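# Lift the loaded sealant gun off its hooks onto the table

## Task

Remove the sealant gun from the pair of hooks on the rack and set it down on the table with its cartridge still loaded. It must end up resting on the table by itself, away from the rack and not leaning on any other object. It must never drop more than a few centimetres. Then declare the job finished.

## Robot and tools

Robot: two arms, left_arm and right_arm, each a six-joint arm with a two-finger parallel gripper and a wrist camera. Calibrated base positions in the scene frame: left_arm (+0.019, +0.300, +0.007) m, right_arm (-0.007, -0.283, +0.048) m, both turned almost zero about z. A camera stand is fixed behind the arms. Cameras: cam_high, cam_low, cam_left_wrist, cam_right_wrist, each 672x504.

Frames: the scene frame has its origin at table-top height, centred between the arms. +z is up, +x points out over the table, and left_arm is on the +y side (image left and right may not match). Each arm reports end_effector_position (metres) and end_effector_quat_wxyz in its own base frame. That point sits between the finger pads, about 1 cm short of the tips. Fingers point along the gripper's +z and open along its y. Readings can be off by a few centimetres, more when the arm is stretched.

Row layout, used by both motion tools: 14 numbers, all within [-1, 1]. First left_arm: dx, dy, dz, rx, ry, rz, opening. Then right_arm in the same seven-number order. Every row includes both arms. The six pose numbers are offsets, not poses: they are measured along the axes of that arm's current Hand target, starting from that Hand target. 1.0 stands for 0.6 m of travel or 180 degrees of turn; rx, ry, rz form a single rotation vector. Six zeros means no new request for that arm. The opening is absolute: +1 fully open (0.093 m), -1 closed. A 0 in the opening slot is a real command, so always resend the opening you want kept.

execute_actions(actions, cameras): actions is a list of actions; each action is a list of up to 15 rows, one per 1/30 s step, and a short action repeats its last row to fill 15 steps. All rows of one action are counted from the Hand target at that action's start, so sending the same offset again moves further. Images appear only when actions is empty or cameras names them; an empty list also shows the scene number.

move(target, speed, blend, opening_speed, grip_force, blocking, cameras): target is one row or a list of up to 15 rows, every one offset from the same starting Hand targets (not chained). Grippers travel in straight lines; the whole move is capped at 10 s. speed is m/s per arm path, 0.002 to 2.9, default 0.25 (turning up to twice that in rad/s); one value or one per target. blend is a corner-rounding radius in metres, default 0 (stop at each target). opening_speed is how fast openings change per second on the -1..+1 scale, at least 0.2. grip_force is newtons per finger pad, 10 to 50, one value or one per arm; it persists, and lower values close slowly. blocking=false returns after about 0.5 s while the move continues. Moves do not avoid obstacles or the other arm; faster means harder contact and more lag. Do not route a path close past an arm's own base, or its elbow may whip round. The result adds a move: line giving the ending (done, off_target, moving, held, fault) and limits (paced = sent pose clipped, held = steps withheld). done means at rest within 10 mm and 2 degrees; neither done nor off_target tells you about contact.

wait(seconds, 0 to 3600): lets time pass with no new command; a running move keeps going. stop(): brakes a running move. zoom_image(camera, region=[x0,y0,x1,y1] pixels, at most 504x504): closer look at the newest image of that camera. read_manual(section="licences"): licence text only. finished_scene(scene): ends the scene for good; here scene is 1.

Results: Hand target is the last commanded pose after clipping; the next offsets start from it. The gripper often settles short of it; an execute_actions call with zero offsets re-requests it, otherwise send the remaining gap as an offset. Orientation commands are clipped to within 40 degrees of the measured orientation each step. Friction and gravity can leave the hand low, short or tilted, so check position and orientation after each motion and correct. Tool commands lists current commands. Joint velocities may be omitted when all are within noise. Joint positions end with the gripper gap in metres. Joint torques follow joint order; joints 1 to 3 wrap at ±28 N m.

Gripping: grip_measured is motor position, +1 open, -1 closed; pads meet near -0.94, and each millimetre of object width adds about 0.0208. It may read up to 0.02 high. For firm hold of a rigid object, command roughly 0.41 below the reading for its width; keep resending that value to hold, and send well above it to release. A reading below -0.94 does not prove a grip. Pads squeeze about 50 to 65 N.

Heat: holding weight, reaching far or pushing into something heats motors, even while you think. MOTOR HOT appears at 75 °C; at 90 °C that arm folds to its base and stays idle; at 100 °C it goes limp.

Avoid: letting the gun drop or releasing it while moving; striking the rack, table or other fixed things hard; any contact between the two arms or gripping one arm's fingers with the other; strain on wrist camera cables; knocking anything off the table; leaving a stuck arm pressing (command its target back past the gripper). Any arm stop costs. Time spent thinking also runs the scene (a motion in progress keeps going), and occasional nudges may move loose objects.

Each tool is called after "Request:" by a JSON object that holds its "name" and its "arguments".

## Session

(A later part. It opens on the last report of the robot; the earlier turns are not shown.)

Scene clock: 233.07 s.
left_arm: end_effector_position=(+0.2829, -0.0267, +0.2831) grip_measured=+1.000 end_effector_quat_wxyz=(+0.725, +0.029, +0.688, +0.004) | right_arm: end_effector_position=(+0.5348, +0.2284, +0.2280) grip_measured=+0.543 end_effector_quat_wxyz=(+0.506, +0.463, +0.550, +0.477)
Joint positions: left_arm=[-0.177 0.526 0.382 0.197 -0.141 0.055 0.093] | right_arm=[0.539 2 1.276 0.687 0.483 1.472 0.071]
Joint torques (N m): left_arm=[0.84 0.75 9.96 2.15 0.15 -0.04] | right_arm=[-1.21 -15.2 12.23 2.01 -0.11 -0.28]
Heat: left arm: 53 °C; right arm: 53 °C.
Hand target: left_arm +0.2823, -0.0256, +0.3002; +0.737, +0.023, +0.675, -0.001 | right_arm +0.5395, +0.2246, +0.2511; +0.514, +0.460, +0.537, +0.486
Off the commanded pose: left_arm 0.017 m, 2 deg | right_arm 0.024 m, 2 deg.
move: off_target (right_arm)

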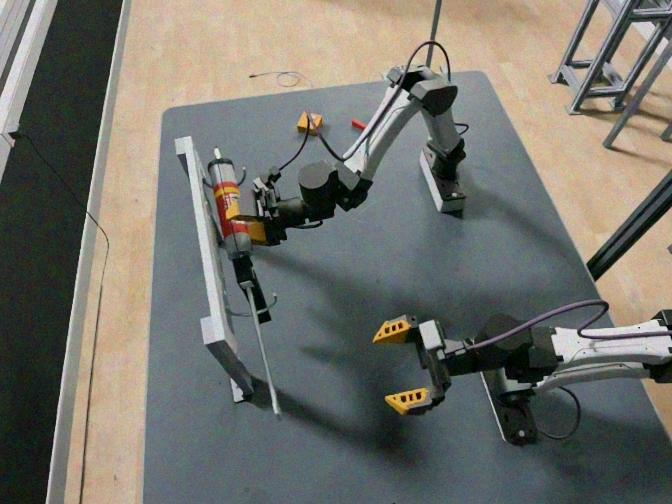

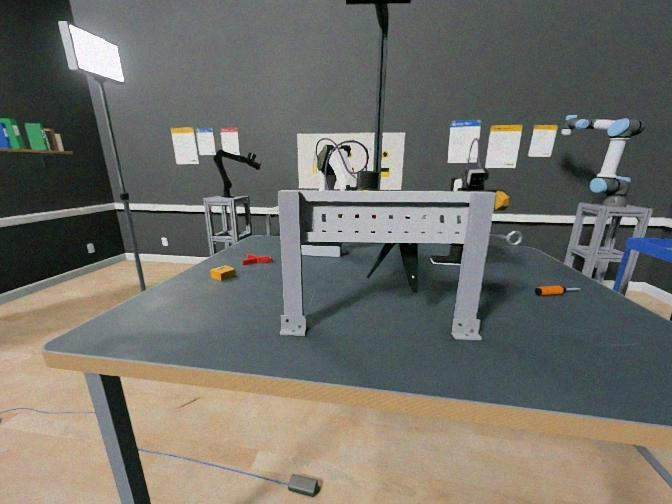

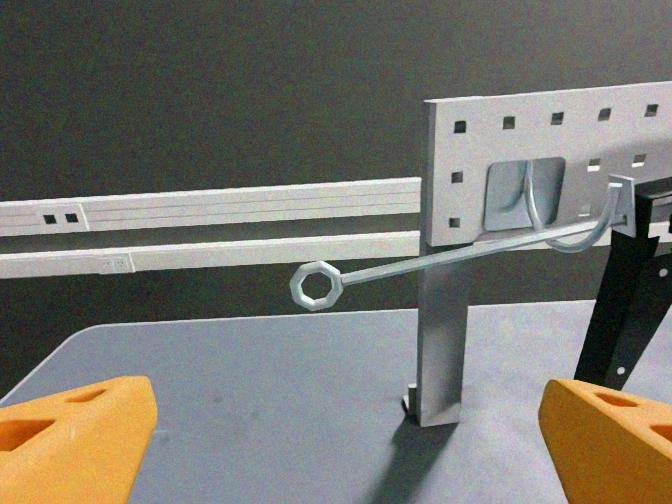

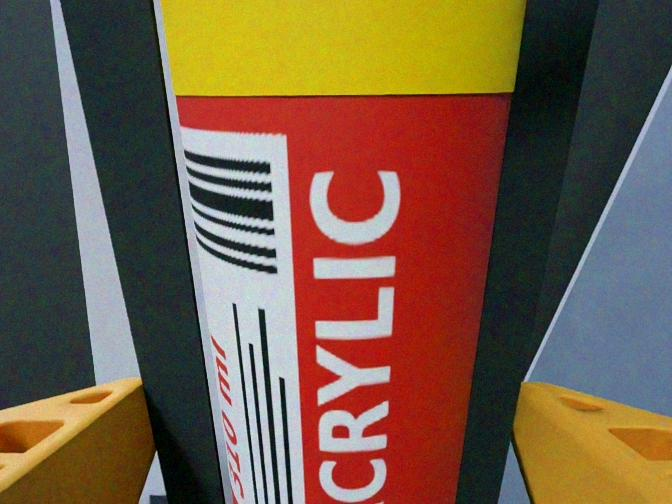

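Request:
{"name": "move", "arguments": {"target": [0,0,0,0,0,0,1,-0.009,0.06,0,0,0,0,-0.1], "speed": 0.08, "cameras": ["all"]}}

Scene clock: 236.37 s.
left_arm: end_effector_position=(+0.2829, -0.0267, +0.2831) grip_measured=+1.000 end_effector_quat_wxyz=(+0.725, +0.029, +0.688, +0.004) | right_arm: end_effector_position=(+0.5378, +0.2285, +0.2300) grip_measured=+0.543 end_effector_quat_wxyz=(+0.488, +0.478, +0.570, +0.456)
Joint positions: left_arm=[-0.177 0.526 0.382 0.197 -0.141 0.055 0.093] | right_arm=[0.535 1.98 1.338 0.521 0.478 1.504 0.071]
Joint torques (N m): left_arm=[0.81 0.65 10.03 2.11 0.11 -0.06] | right_arm=[-1.06 -18.92 13.37 2.42 0.02 -0.63]
Heat: left arm: 53 °C; right arm: 54 °C.
Hand target: left_arm +0.2823, -0.0256, +0.3002; +0.737, +0.023, +0.675, -0.001 | right_arm +0.5397, +0.2229, +0.2875; +0.514, +0.460, +0.537, +0.486
Off the commanded pose: left_arm 0.017 m, 2 deg | right_arm 0.058 m, 6 deg.
move: off_target (right_arm)

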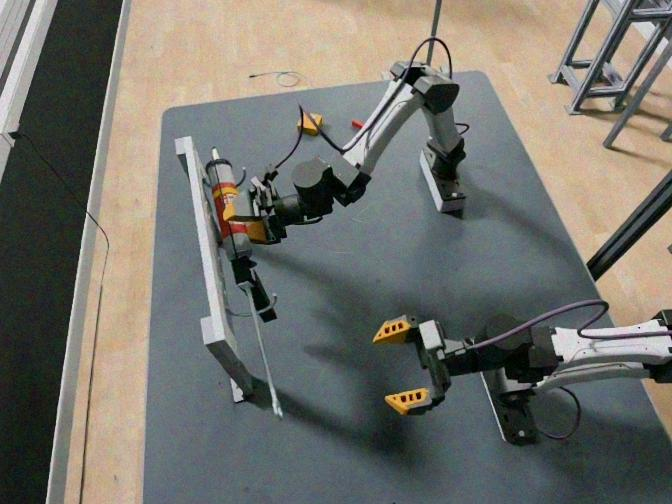

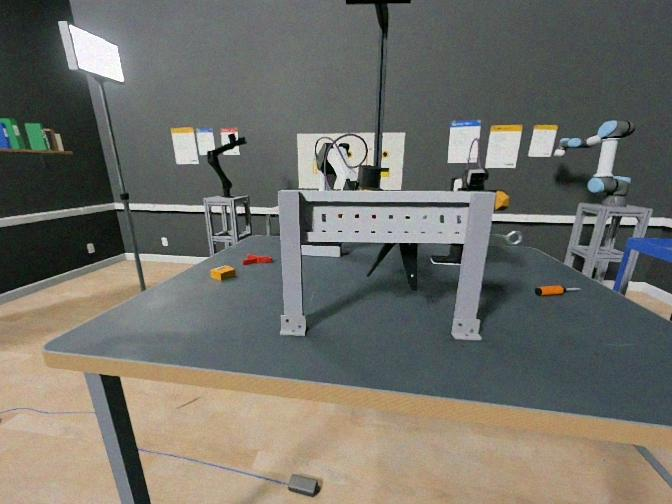

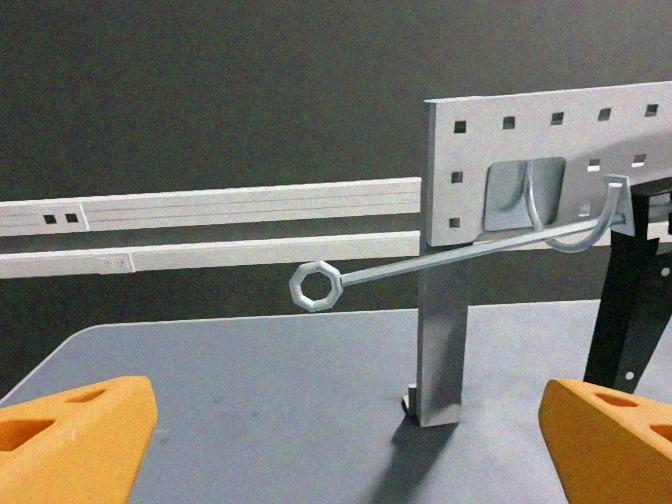

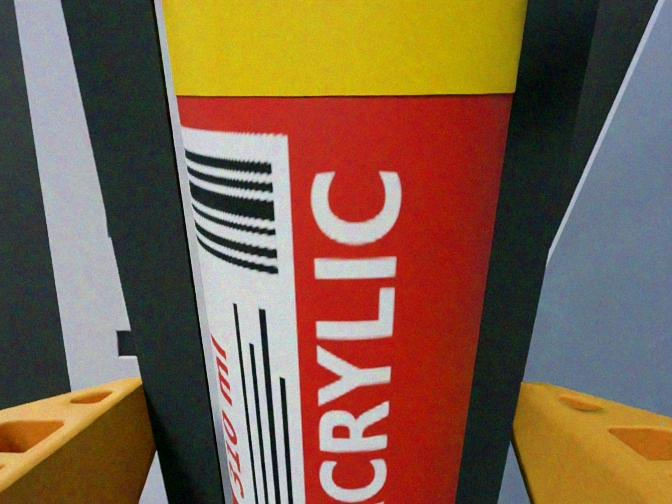

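Request:
{"name": "move", "arguments": {"target": [0,0,0,0,0,0,1,-0.005,0.033,0,0,0,0,-0.1], "speed": 0.08, "cameras": ["cam_left_wrist","cam_right_wrist"]}}

Scene clock: 248.43 s.
left_arm: end_effector_position=(+0.2829, -0.0267, +0.2831) grip_measured=+1.000 end_effector_quat_wxyz=(+0.725, +0.029, +0.688, +0.004) | right_arm: end_effector_position=(+0.5392, +0.2287, +0.2311) grip_measured=+0.543 end_effector_quat_wxyz=(+0.476, +0.484, +0.583, +0.446)
Joint positions: left_arm=[-0.177 0.526 0.382 0.197 -0.141 0.055 0.093] | right_arm=[0.531 1.972 1.375 0.429 0.465 1.522 0.071]
Joint torques (N m): left_arm=[0.83 0.66 10.02 2.14 0.13 -0.1] | right_arm=[-0.76 -20.79 14.23 2.73 0.15 -0.75]
Heat: left arm: 53 °C; right arm: 56 °C.
Hand target: left_arm +0.2823, -0.0256, +0.3002; +0.737, +0.023, +0.675, -0.001 | right_arm +0.5397, +0.2219, +0.3074; +0.514, +0.460, +0.537, +0.486
Off the commanded pose: left_arm 0.017 m, 2 deg | right_arm 0.077 m, 9 deg.
move: off_target (right_arm)

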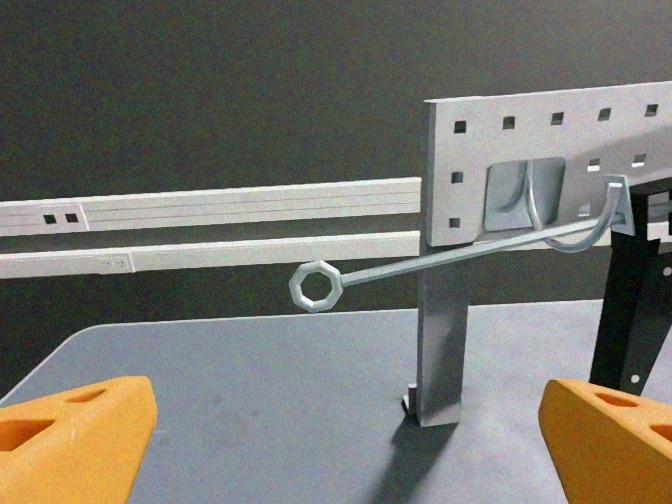

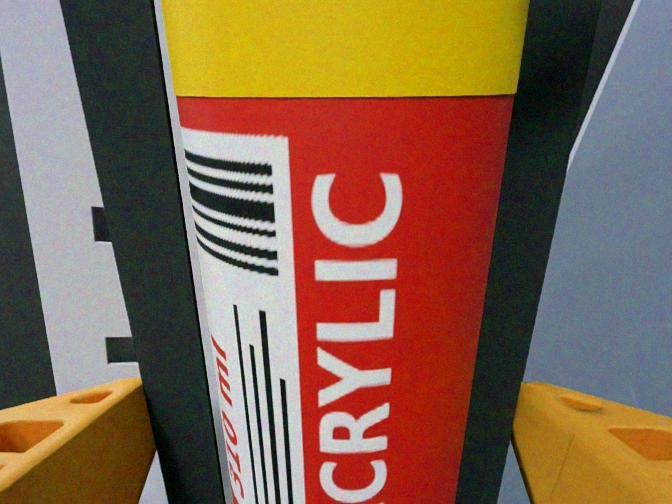

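Request:
{"name": "move", "arguments": {"target": [0,0,0,0,0,0,1,-0.008,0.05,0,-0.03,0,0,-0.1], "speed": 0.08, "cameras": ["cam_high","cam_left_wrist","cam_right_wrist"]}}

Scene clock: 263.80 s.
left_arm: end_effector_position=(+0.2829, -0.0267, +0.2831) grip_measured=+1.000 end_effector_quat_wxyz=(+0.725, +0.029, +0.688, +0.004) | right_arm: end_effector_position=(+0.5386, +0.2290, +0.2361) grip_measured=+0.543 end_effector_quat_wxyz=(+0.479, +0.474, +0.589, +0.446)
Joint positions: left_arm=[-0.177 0.526 0.382 0.197 -0.141 0.055 0.093] | right_arm=[0.528 1.962 1.375 0.428 0.451 1.497 0.071]
Joint torques (N m): left_arm=[0.75 0.73 9.99 2.13 0.15 -0.06] | right_arm=[-1.06 -22.24 13.86 3.49 0.19 -1]
Heat: left arm: 54 °C; right arm: 58 °C.
Hand target: left_arm +0.2823, -0.0256, +0.3002; +0.737, +0.023, +0.675, -0.001 | right_arm +0.5398, +0.2203, +0.3377; +0.535, +0.435, +0.514, +0.511
Off the commanded pose: left_arm 0.017 m, 2 deg | right_arm 0.102 m, 14 deg.
move: off_target (right_arm)

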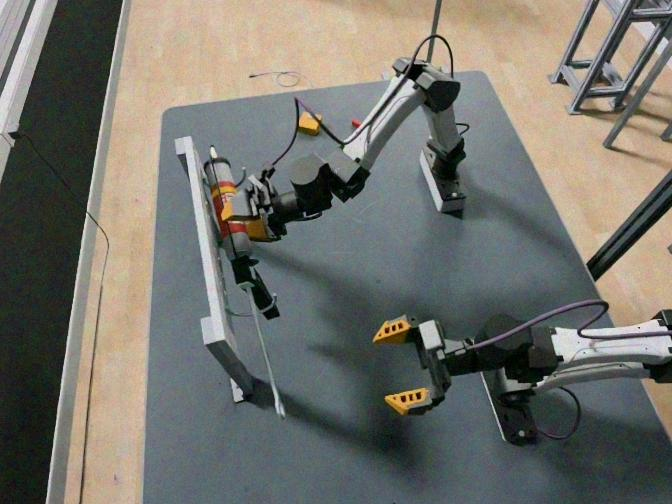

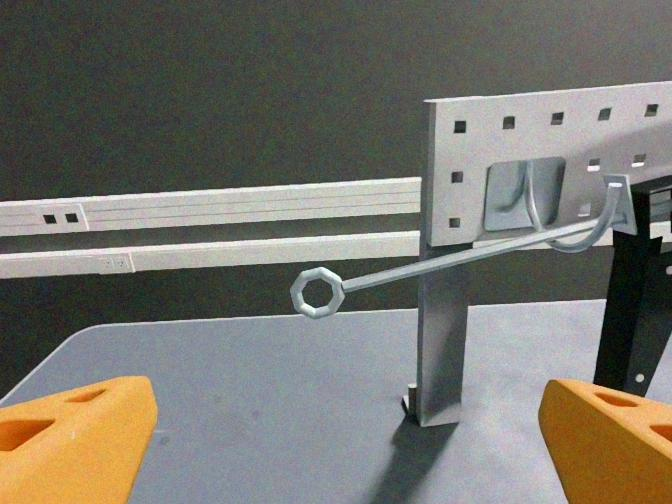

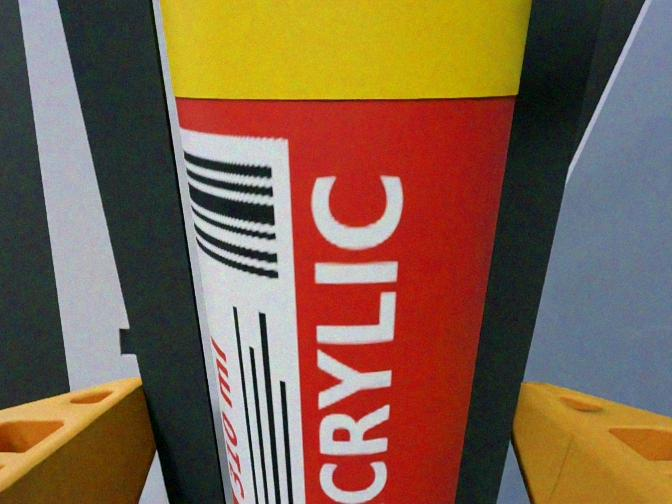

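Request:
{"name": "move", "arguments": {"target": [0,0,0,0,0,0,1,-0.007,0.045,0,0,0,0,-0.1], "speed": 0.08, "cameras": ["cam_high","cam_left_wrist","cam_right_wrist"]}}

Scene clock: 283.63 s.
left_arm: end_effector_position=(+0.2829, -0.0267, +0.2831) grip_measured=+1.000 end_effector_quat_wxyz=(+0.725, +0.029, +0.688, +0.004) | right_arm: end_effector_position=(+0.5342, +0.2277, +0.2442) grip_measured=+0.543 end_effector_quat_wxyz=(+0.478, +0.468, +0.605, +0.432)
Joint positions: left_arm=[-0.177 0.526 0.382 0.197 -0.141 0.055 0.093] | right_arm=[0.528 1.93 1.393 0.348 0.444 1.475 0.071]
Joint torques (N m): left_arm=[0.76 0.59 9.99 2.16 0.1 -0.05] | right_arm=[-1.02 -23.13 16.58 3.42 0.25 -0.76]
Heat: left arm: 54 °C; right arm: 75 °C. Fold the right arm in close to its base, or ease its load, before you think long.
Hand target: left_arm +0.2823, -0.0256, +0.3002; +0.737, +0.023, +0.675, -0.001 | right_arm +0.5374, +0.2188, +0.3648; +0.535, +0.435, +0.514, +0.511
Off the commanded pose: left_arm 0.017 m, 2 deg | right_arm 0.121 m, 16 deg.
MOTOR HOT: joint 2 (shoulder) of the right arm reports 75 °C; the controller's stop level is 90 °C. To cool a motor, set the load down, stop pushing, or move to a pose that needs little force.
move: off_target (right_arm)

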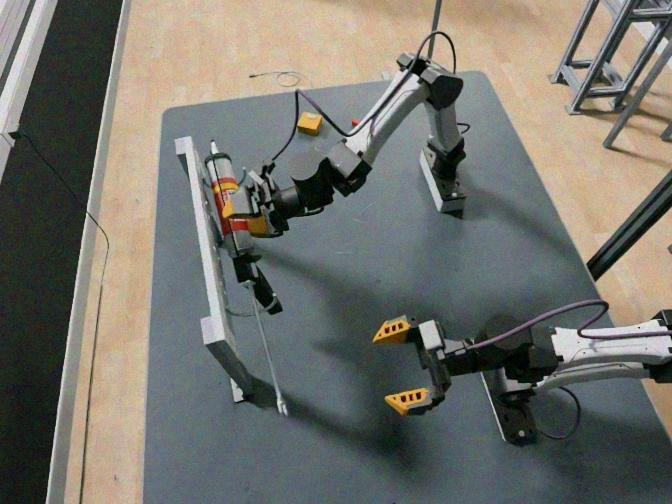

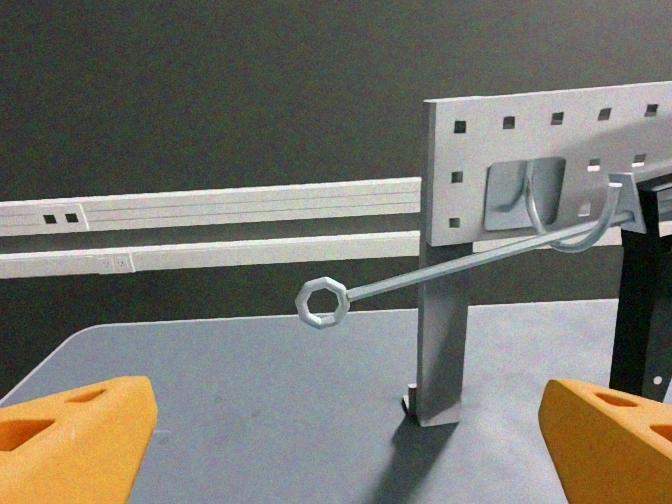

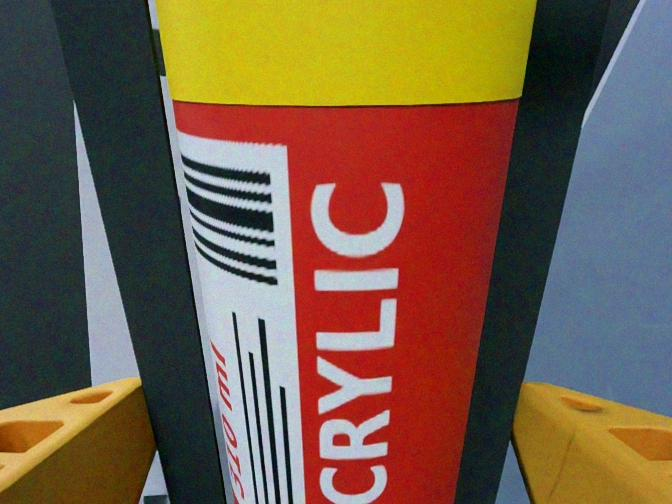

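Request:
{"name": "move", "arguments": {"target": [0,0,0,0,0,0,1,0.032,-0.222,-0.015,0,0.03,0,-0.1], "speed": 0.12, "cameras": ["cam_right_wrist"]}}

Scene clock: 290.90 s.
left_arm: end_effector_position=(+0.2829, -0.0267, +0.2831) grip_measured=+1.000 end_effector_quat_wxyz=(+0.725, +0.029, +0.688, +0.004) | right_arm: end_effector_position=(+0.5350, +0.2264, +0.2298) grip_measured=+0.543 end_effector_quat_wxyz=(+0.504, +0.423, +0.549, +0.515)
Joint positions: left_arm=[-0.177 0.526 0.382 0.197 -0.141 0.055 0.093] | right_arm=[0.504 2.01 1.216 0.837 0.364 1.438 0.071]
Joint torques (N m): left_arm=[0.83 0.7 9.94 2.16 0.13 0] | right_arm=[-1.74 -10.37 8.5 2.98 -0.43 -0.3]
Heat: left arm: 54 °C; right arm: 77 °C. Fold the right arm in close to its base, or ease its load, before you think long.
Hand target: left_arm +0.2823, -0.0256, +0.3002; +0.737, +0.023, +0.675, -0.001 | right_arm +0.5406, +0.2242, +0.2300; +0.510, +0.411, +0.538, +0.531
Off the commanded pose: left_arm 0.017 m, 2 deg | right_arm 0.006 m, 3 deg.
MOTOR HOT: still on. Joint 2 (shoulder) of the right arm reports 77 °C.
move: off_target (right_arm)

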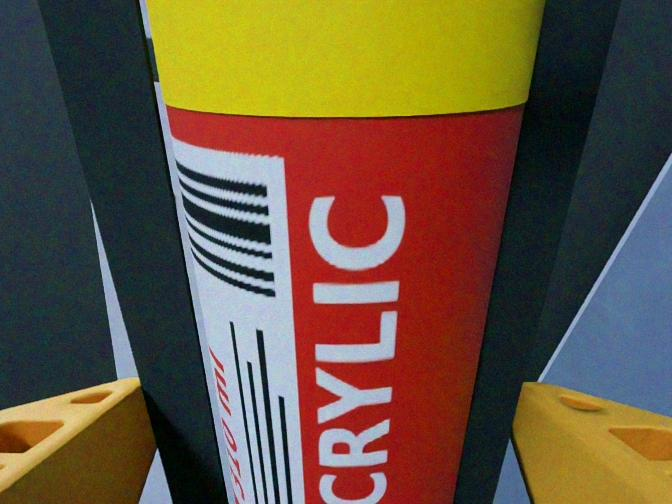

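Request:
{"name": "move", "arguments": {"target": [[0,0,0,0,0,0,1,0,0,0,0,0,0,1],[0,0,0,0,0,0,1,0,0,-0.2,0,0,0,1],[0,0,0,0,0,0,1,-0.2,0.02,-0.4,0,0,0,1]], "speed": 0.2, "cameras": ["all"]}}

Scene clock: 310.93 s.
left_arm: end_effector_position=(+0.2829, -0.0267, +0.2831) grip_measured=+1.000 end_effector_quat_wxyz=(+0.725, +0.029, +0.688, +0.004) | right_arm: end_effector_position=(+0.3209, +0.0726, +0.2330) grip_measured=+1.000 end_effector_quat_wxyz=(+0.510, +0.409, +0.541, +0.529)
Joint positions: left_arm=[-0.177 0.526 0.382 0.197 -0.141 0.055 0.093] | right_arm=[0.292 0.928 0.231 0.777 0.136 1.44 0.093]
Joint torques (N m): left_arm=[0.76 0.68 10 2.16 0.13 -0.08] | right_arm=[-0.92 -3.4 9.14 2.15 -0.16 -0.09]
Heat: left arm: 55 °C; right arm: 65 °C.
Hand target: left_arm +0.2823, -0.0256, +0.3002; +0.737, +0.023, +0.675, -0.001 | right_arm +0.3203, +0.0707, +0.2356; +0.510, +0.410, +0.538, +0.531
Off the commanded pose: left_arm 0.017 m, 2 deg | right_arm 0.003 m, 0 deg.
MOTOR HOT: cleared for the motors of the right arm.
move: done

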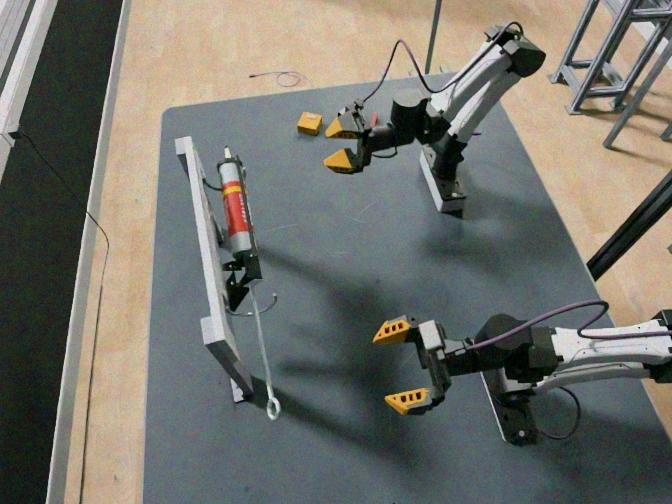

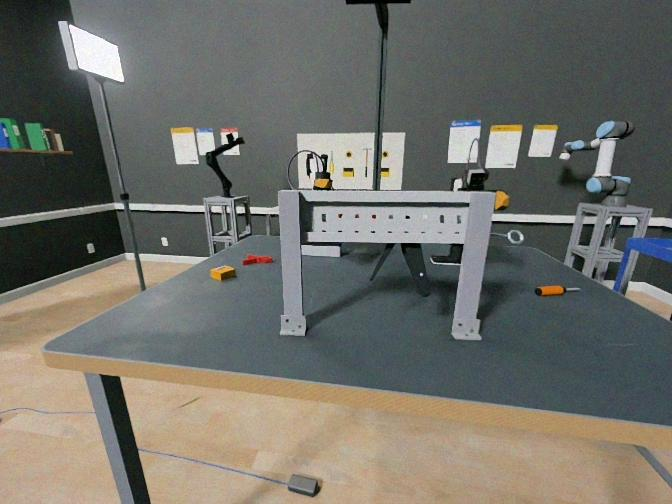

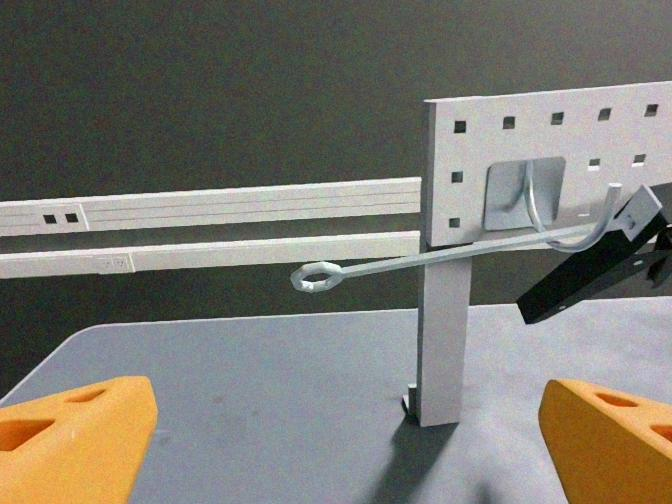

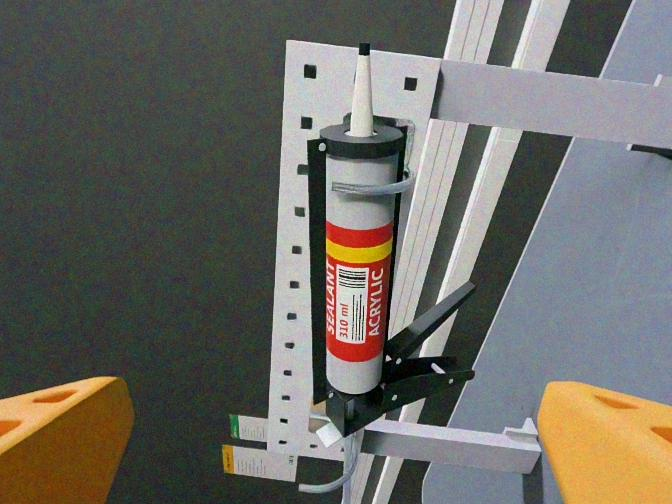

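Request:
{"name": "move", "arguments": {"target": [0,-0.3,0,0,0,0,1,0.05,0,-0.15,0,0,0,1], "cameras": ["cam_low","cam_left_wrist","cam_right_wrist"]}}

Scene clock: 324.50 s.
left_arm: end_effector_position=(+0.2756, -0.2020, +0.2845) grip_measured=+1.000 end_effector_quat_wxyz=(+0.731, +0.033, +0.681, +0.007) | right_arm: end_effector_position=(+0.2291, +0.0889, +0.2120) grip_measured=+1.000 end_effector_quat_wxyz=(+0.509, +0.405, +0.551, +0.523)
Joint positions: left_arm=[-1.067 1.163 0.546 0.75 -1.024 0.172 0.093] | right_arm=[0.769 0.231 0.075 0.235 0.602 1.388 0.093]
Joint torques (N m): left_arm=[-0.42 -2.48 8.55 1.92 0.03 0.1] | right_arm=[0.69 1.07 12.37 1.97 0.08 -0.05]
Heat: left arm: 55 °C; right arm: 62 °C.
Hand target: left_arm +0.2763, -0.2054, +0.2942; +0.737, +0.023, +0.675, -0.001 | right_arm +0.2274, +0.0865, +0.2247; +0.510, +0.411, +0.538, +0.531
Off the commanded pose: left_arm 0.010 m, 2 deg | right_arm 0.013 m, 2 deg.
move: off_target (right_arm)

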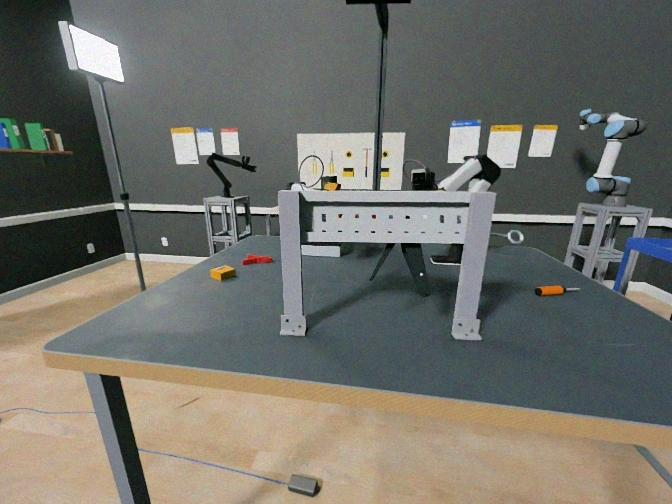

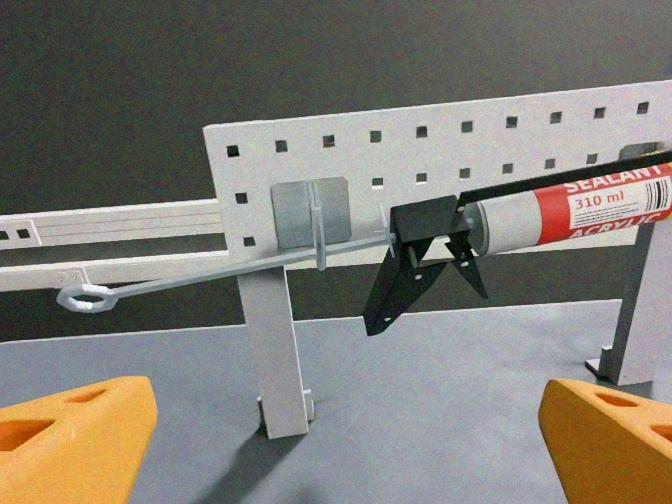

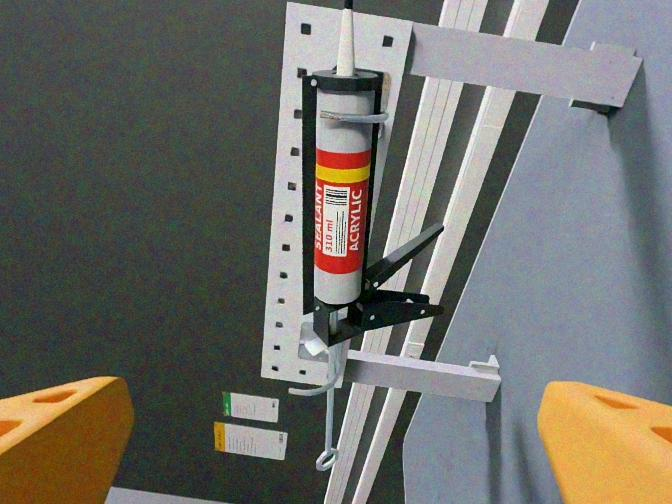

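Request:
{"name": "move", "arguments": {"target": [[0,0.3,0,0,0,0,1,0,0,0,0,0,0,1],[0,0.3,0,0,0,0,1,0.168,-0.1003,0.4062,-0.1755,-0.0292,-0.0086,1]], "blend": 0.02, "cameras": ["all"]}}

Scene clock: 377.20 s.
left_arm: end_effector_position=(+0.2832, -0.0267, +0.2806) grip_measured=+1.000 end_effector_quat_wxyz=(+0.723, +0.029, +0.690, +0.004) | right_arm: end_effector_position=(+0.4561, +0.2226, +0.1520) grip_measured=+1.000 end_effector_quat_wxyz=(+0.537, +0.378, +0.539, +0.527)
Joint positions: left_arm=[-0.177 0.527 0.378 0.196 -0.141 0.055 0.093] | right_arm=[0.59 2.112 0.804 1.454 0.422 1.329 0.093]
Joint torques (N m): left_arm=[0.83 0.55 10.24 2.14 0.12 -0.06] | right_arm=[-1.01 -8.62 8.2 3.58 0 -0.33]
Heat: left arm: 53 °C; right arm: 60 °C.
Hand target: left_arm +0.2823, -0.0255, +0.3001; +0.737, +0.023, +0.675, -0.001 | right_arm +0.4589, +0.2169, +0.1739; +0.633, +0.273, +0.356, +0.631
Off the commanded pose: left_arm 0.020 m, 2 deg | right_arm 0.023 m, 29 deg.
joint sent to its limit (right arm) — joint 4 (wrist pitch), upper limit. The joint targets are off in orientation, not in position.
move: off_target (left_arm, right_arm); limits=paced

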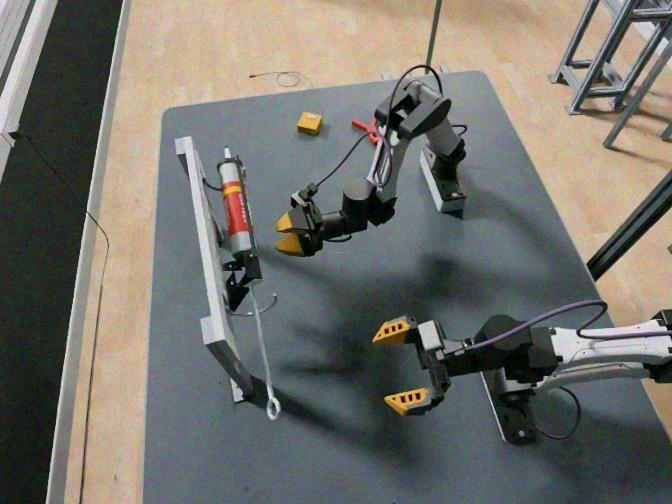

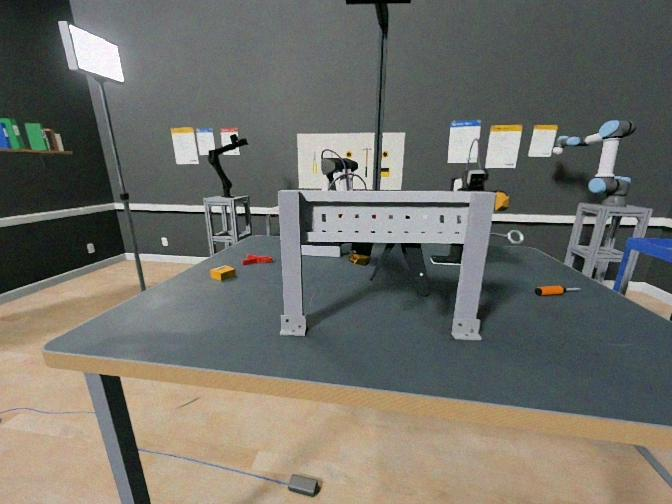

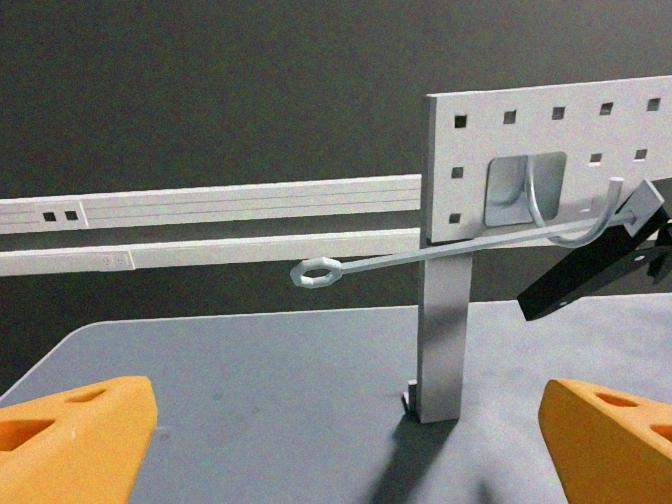

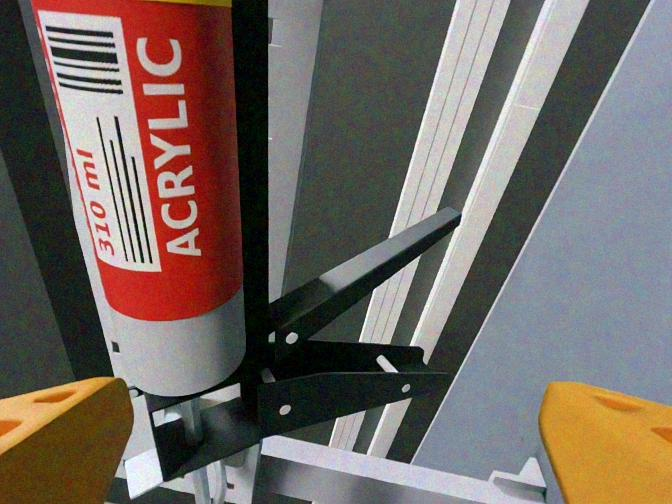

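Request:
{"name": "move", "arguments": {"target": [[0,0,0,0,0,0,1,0,0.134,-0.066,0.1,0,0,0],[0,0,0,0,0,0,1,-0.0138,0.1577,0.0836,0.2056,0,0,-1]], "speed": 0.15, "cameras": ["cam_high","cam_right_wrist"]}}

Scene clock: 407.57 s.
left_arm: end_effector_position=(+0.2832, -0.0267, +0.2806) grip_measured=+1.000 end_effector_quat_wxyz=(+0.723, +0.029, +0.690, +0.004) | right_arm: end_effector_position=(+0.4413, +0.2219, +0.2555) grip_measured=-0.974 end_effector_quat_wxyz=(+0.512, +0.458, +0.556, +0.468)
Joint positions: left_arm=[-0.177 0.527 0.378 0.196 -0.141 0.055 0.093] | right_arm=[0.663 1.67 0.974 0.651 0.611 1.455 0]
Joint torques (N m): left_arm=[0.72 0.51 10.18 2.17 0.12 -0.05] | right_arm=[-0.81 -12.88 11.62 2 -0.09 -0.04]
Heat: left arm: 55 °C; right arm: 68 °C.
Hand target: left_arm +0.2823, -0.0255, +0.3001; +0.737, +0.023, +0.675, -0.001 | right_arm +0.4418, +0.2190, +0.2802; +0.514, +0.459, +0.537, +0.486
Off the commanded pose: left_arm 0.020 m, 2 deg | right_arm 0.025 m, 3 deg.
move: off_target (right_arm); target 2's new opening was sent with right_arm's hand 0.024 m and 3 deg from that target

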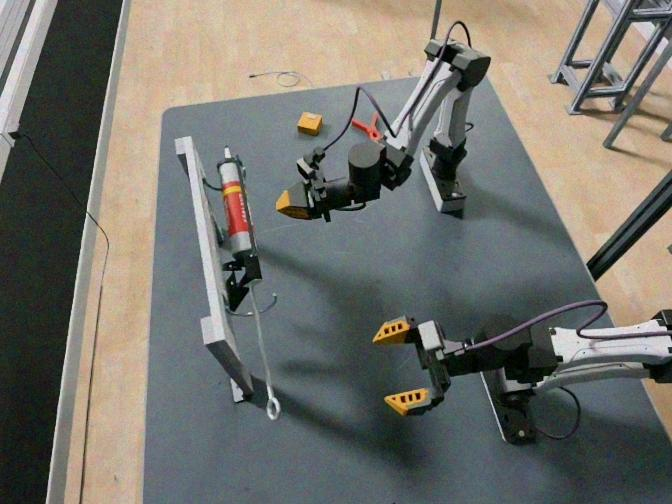

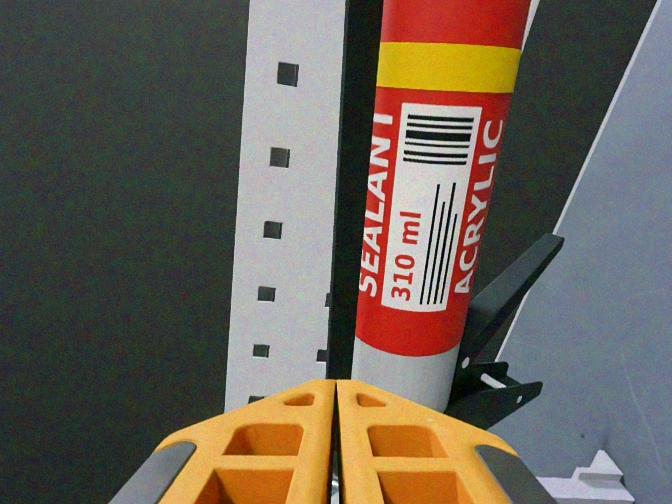

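Request:
{"name": "move", "arguments": {"target": [0,0,0,0,0,0,1,0,-0.03,0.075,0,0,0,-1], "speed": 0.08, "cameras": ["cam_left_wrist","cam_right_wrist"]}}

Scene clock: 411.43 s.
left_arm: end_effector_position=(+0.2832, -0.0267, +0.2806) grip_measured=+1.000 end_effector_quat_wxyz=(+0.723, +0.029, +0.690, +0.004) | right_arm: end_effector_position=(+0.4786, +0.2171, +0.2596) grip_measured=-0.975 end_effector_quat_wxyz=(+0.514, +0.458, +0.547, +0.477)
Joint positions: left_arm=[-0.177 0.527 0.378 0.196 -0.141 0.055 0.093] | right_arm=[0.592 1.77 1.086 0.664 0.541 1.456 0]
Joint torques (N m): left_arm=[0.85 0.61 10.24 2.18 0.14 -0.11] | right_arm=[-0.79 -7.97 11.66 2.4 -0.11 -0.06]
Heat: left arm: 55 °C; right arm: 66 °C.
Hand target: left_arm +0.2823, -0.0255, +0.3001; +0.737, +0.023, +0.675, -0.001 | right_arm +0.4869, +0.2192, +0.2620; +0.514, +0.460, +0.537, +0.486
Off the commanded pose: left_arm 0.020 m, 2 deg | right_arm 0.009 m, 2 deg.
move: done

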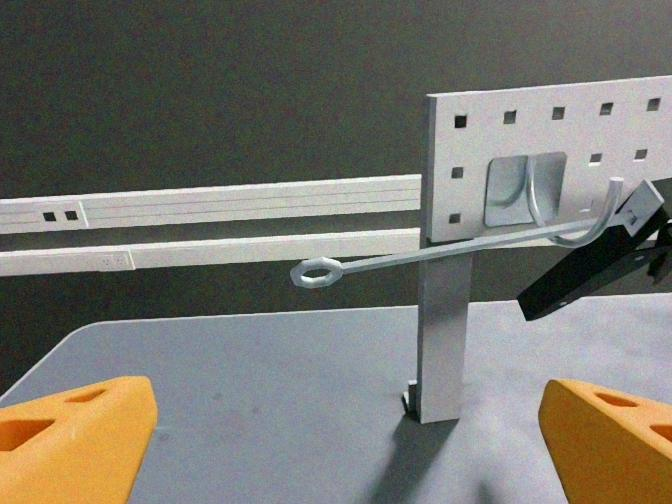

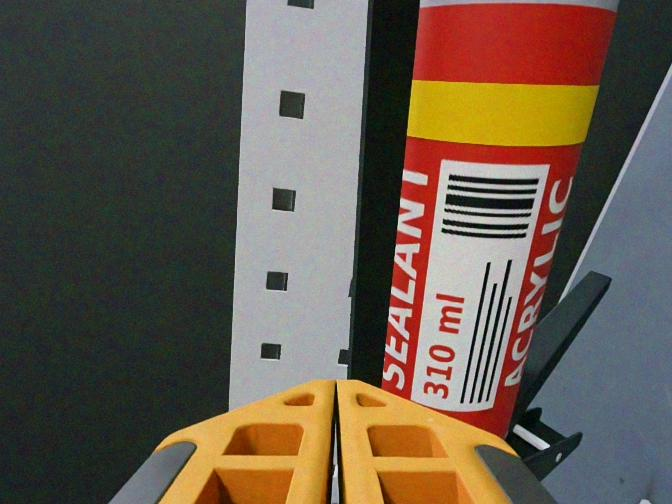

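Request:
{"name": "move", "arguments": {"target": [0,0,0,0,0,0,1,0.002,-0.027,0.045,0,0,0,-1], "speed": 0.06, "cameras": ["cam_left_wrist","cam_right_wrist"]}}

Scene clock: 415.67 s.
left_arm: end_effector_position=(+0.2832, -0.0267, +0.2806) grip_measured=+1.000 end_effector_quat_wxyz=(+0.723, +0.029, +0.690, +0.004) | right_arm: end_effector_position=(+0.5048, +0.2186, +0.2448) grip_measured=-0.975 end_effector_quat_wxyz=(+0.514, +0.459, +0.546, +0.477)
Joint positions: left_arm=[-0.177 0.527 0.378 0.196 -0.141 0.055 0.093] | right_arm=[0.559 1.875 1.156 0.7 0.51 1.456 0]
Joint torques (N m): left_arm=[0.76 0.54 10.33 2.18 0.12 -0.09] | right_arm=[-1.2 -8.84 11.71 2.5 -0.18 -0.05]
Heat: left arm: 55 °C; right arm: 66 °C.
Hand target: left_arm +0.2823, -0.0255, +0.3001; +0.737, +0.023, +0.675, -0.001 | right_arm +0.5139, +0.2201, +0.2459; +0.514, +0.460, +0.537, +0.486
Off the commanded pose: left_arm 0.020 m, 2 deg | right_arm 0.009 m, 1 deg.
move: done

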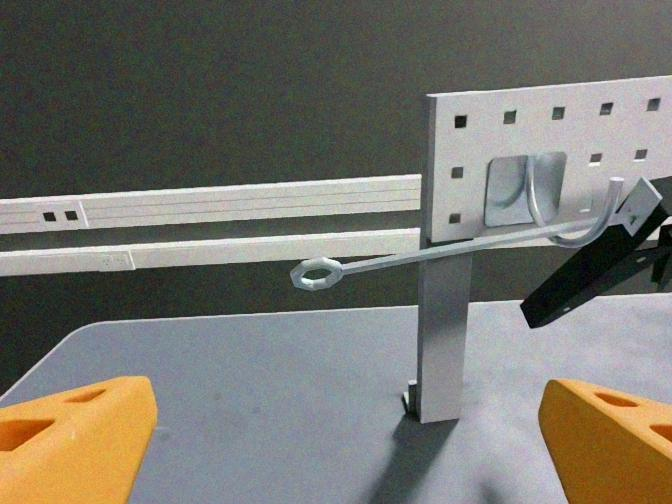

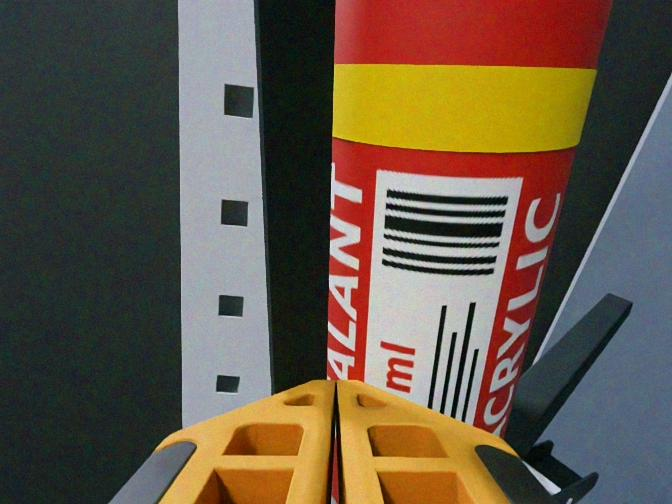

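Request:
{"name": "move", "arguments": {"target": [0,0,0,0,0,0,1,0,0.008,0.05,0,0,0,-1], "speed": 0.06, "cameras": ["cam_left_wrist","cam_right_wrist"]}}

Scene clock: 419.93 s.
left_arm: end_effector_position=(+0.2832, -0.0267, +0.2806) grip_measured=+1.000 end_effector_quat_wxyz=(+0.723, +0.029, +0.690, +0.004) | right_arm: end_effector_position=(+0.5333, +0.2216, +0.2611) grip_measured=-0.975 end_effector_quat_wxyz=(+0.518, +0.455, +0.532, +0.492)
Joint positions: left_arm=[-0.177 0.527 0.378 0.196 -0.141 0.055 0.093] | right_arm=[0.527 1.952 1.292 0.684 0.475 1.457 0]
Joint torques (N m): left_arm=[0.84 0.44 10.33 2.16 0.13 -0.07] | right_arm=[-1.11 -9.2 12.07 1.99 -0.14 -0.06]
Heat: left arm: 55 °C; right arm: 65 °C.
Hand target: left_arm +0.2823, -0.0255, +0.3001; +0.737, +0.023, +0.675, -0.001 | right_arm +0.5439, +0.2220, +0.2507; +0.514, +0.460, +0.537, +0.486
Off the commanded pose: left_arm 0.020 m, 2 deg | right_arm 0.015 m, 1 deg.
move: off_target (right_arm)

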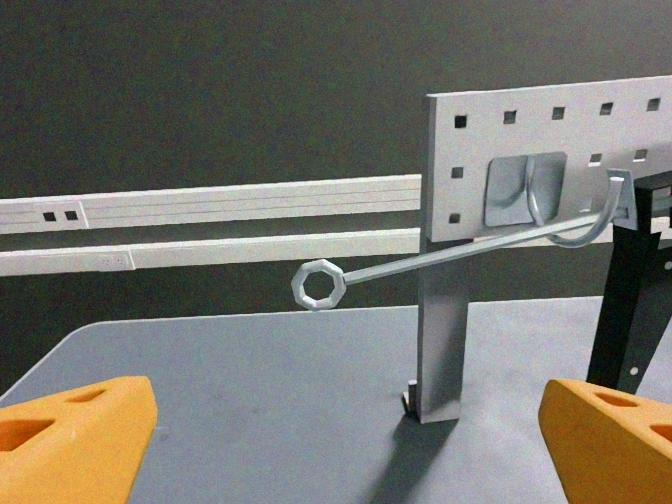

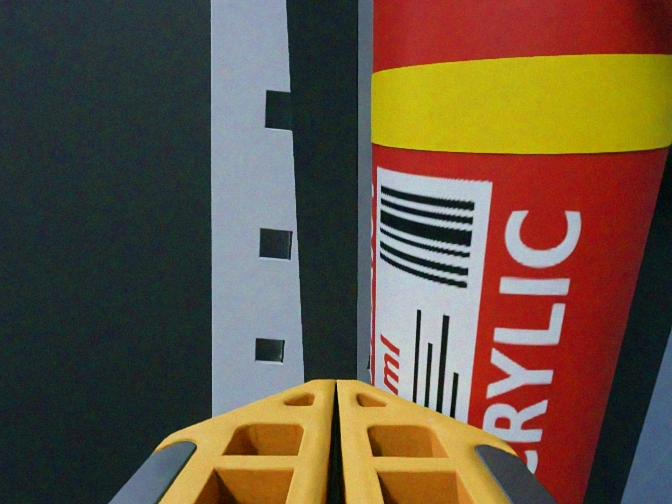

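Request:
{"name": "move", "arguments": {"target": [0.2195,-0.3996,0.1117,-0.0252,0.0281,0.029,1,0,0,0,0,0,0,-1], "speed": 0.25, "cameras": ["cam_high","cam_left_wrist","cam_right_wrist"]}}

Scene clock: 434.73 s.
left_arm: end_effector_position=(+0.3501, -0.2579, +0.1629) grip_measured=+1.000 end_effector_quat_wxyz=(+0.701, +0.032, +0.710, +0.065) | right_arm: end_effector_position=(+0.5333, +0.2216, +0.2610) grip_measured=-0.975 end_effector_quat_wxyz=(+0.518, +0.455, +0.532, +0.492)
Joint positions: left_arm=[-0.971 1.86 0.701 1.14 -1.02 0.122 0.093] | right_arm=[0.527 1.952 1.292 0.684 0.475 1.457 0]
Joint torques (N m): left_arm=[-0.23 -6.79 7.05 2.01 -0.02 0.07] | right_arm=[-1.1 -9.2 12.14 2 -0.13 -0.08]
Heat: left arm: 55 °C; right arm: 64 °C.
Hand target: left_arm +0.3526, -0.2636, +0.1669; +0.706, +0.025, +0.705, +0.060 | right_arm +0.5439, +0.2220, +0.2506; +0.514, +0.460, +0.537, +0.486
Off the commanded pose: left_arm 0.007 m, 1 deg | right_arm 0.015 m, 1 deg.
move: done

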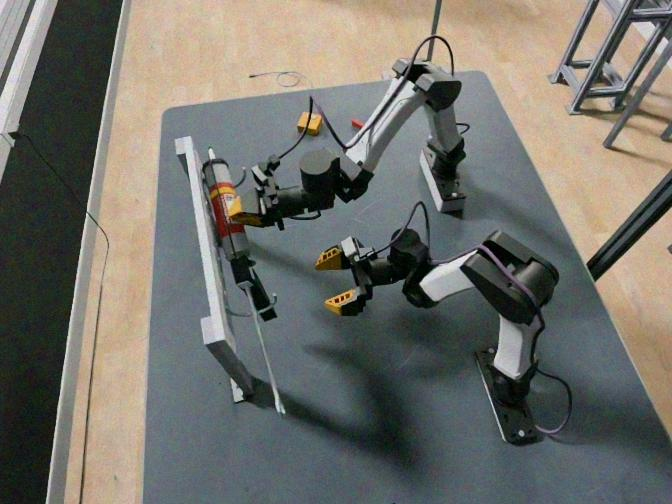

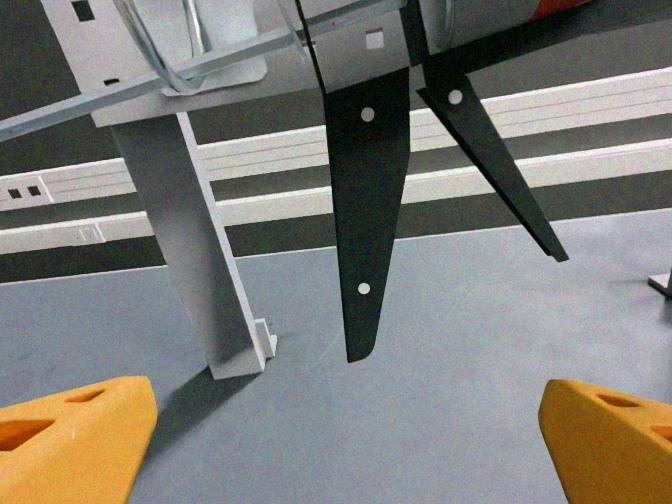

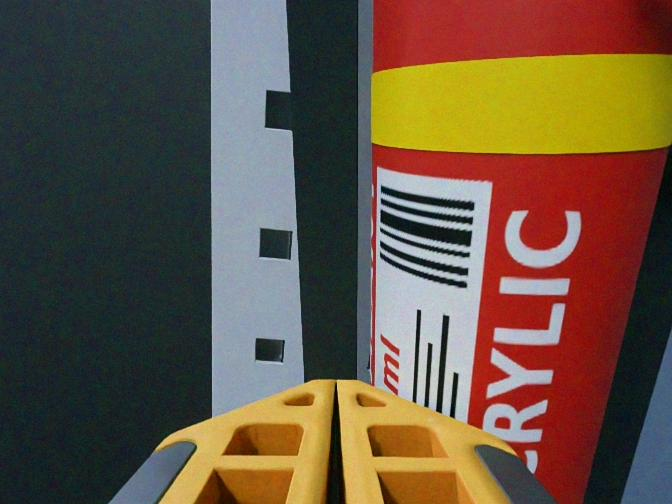

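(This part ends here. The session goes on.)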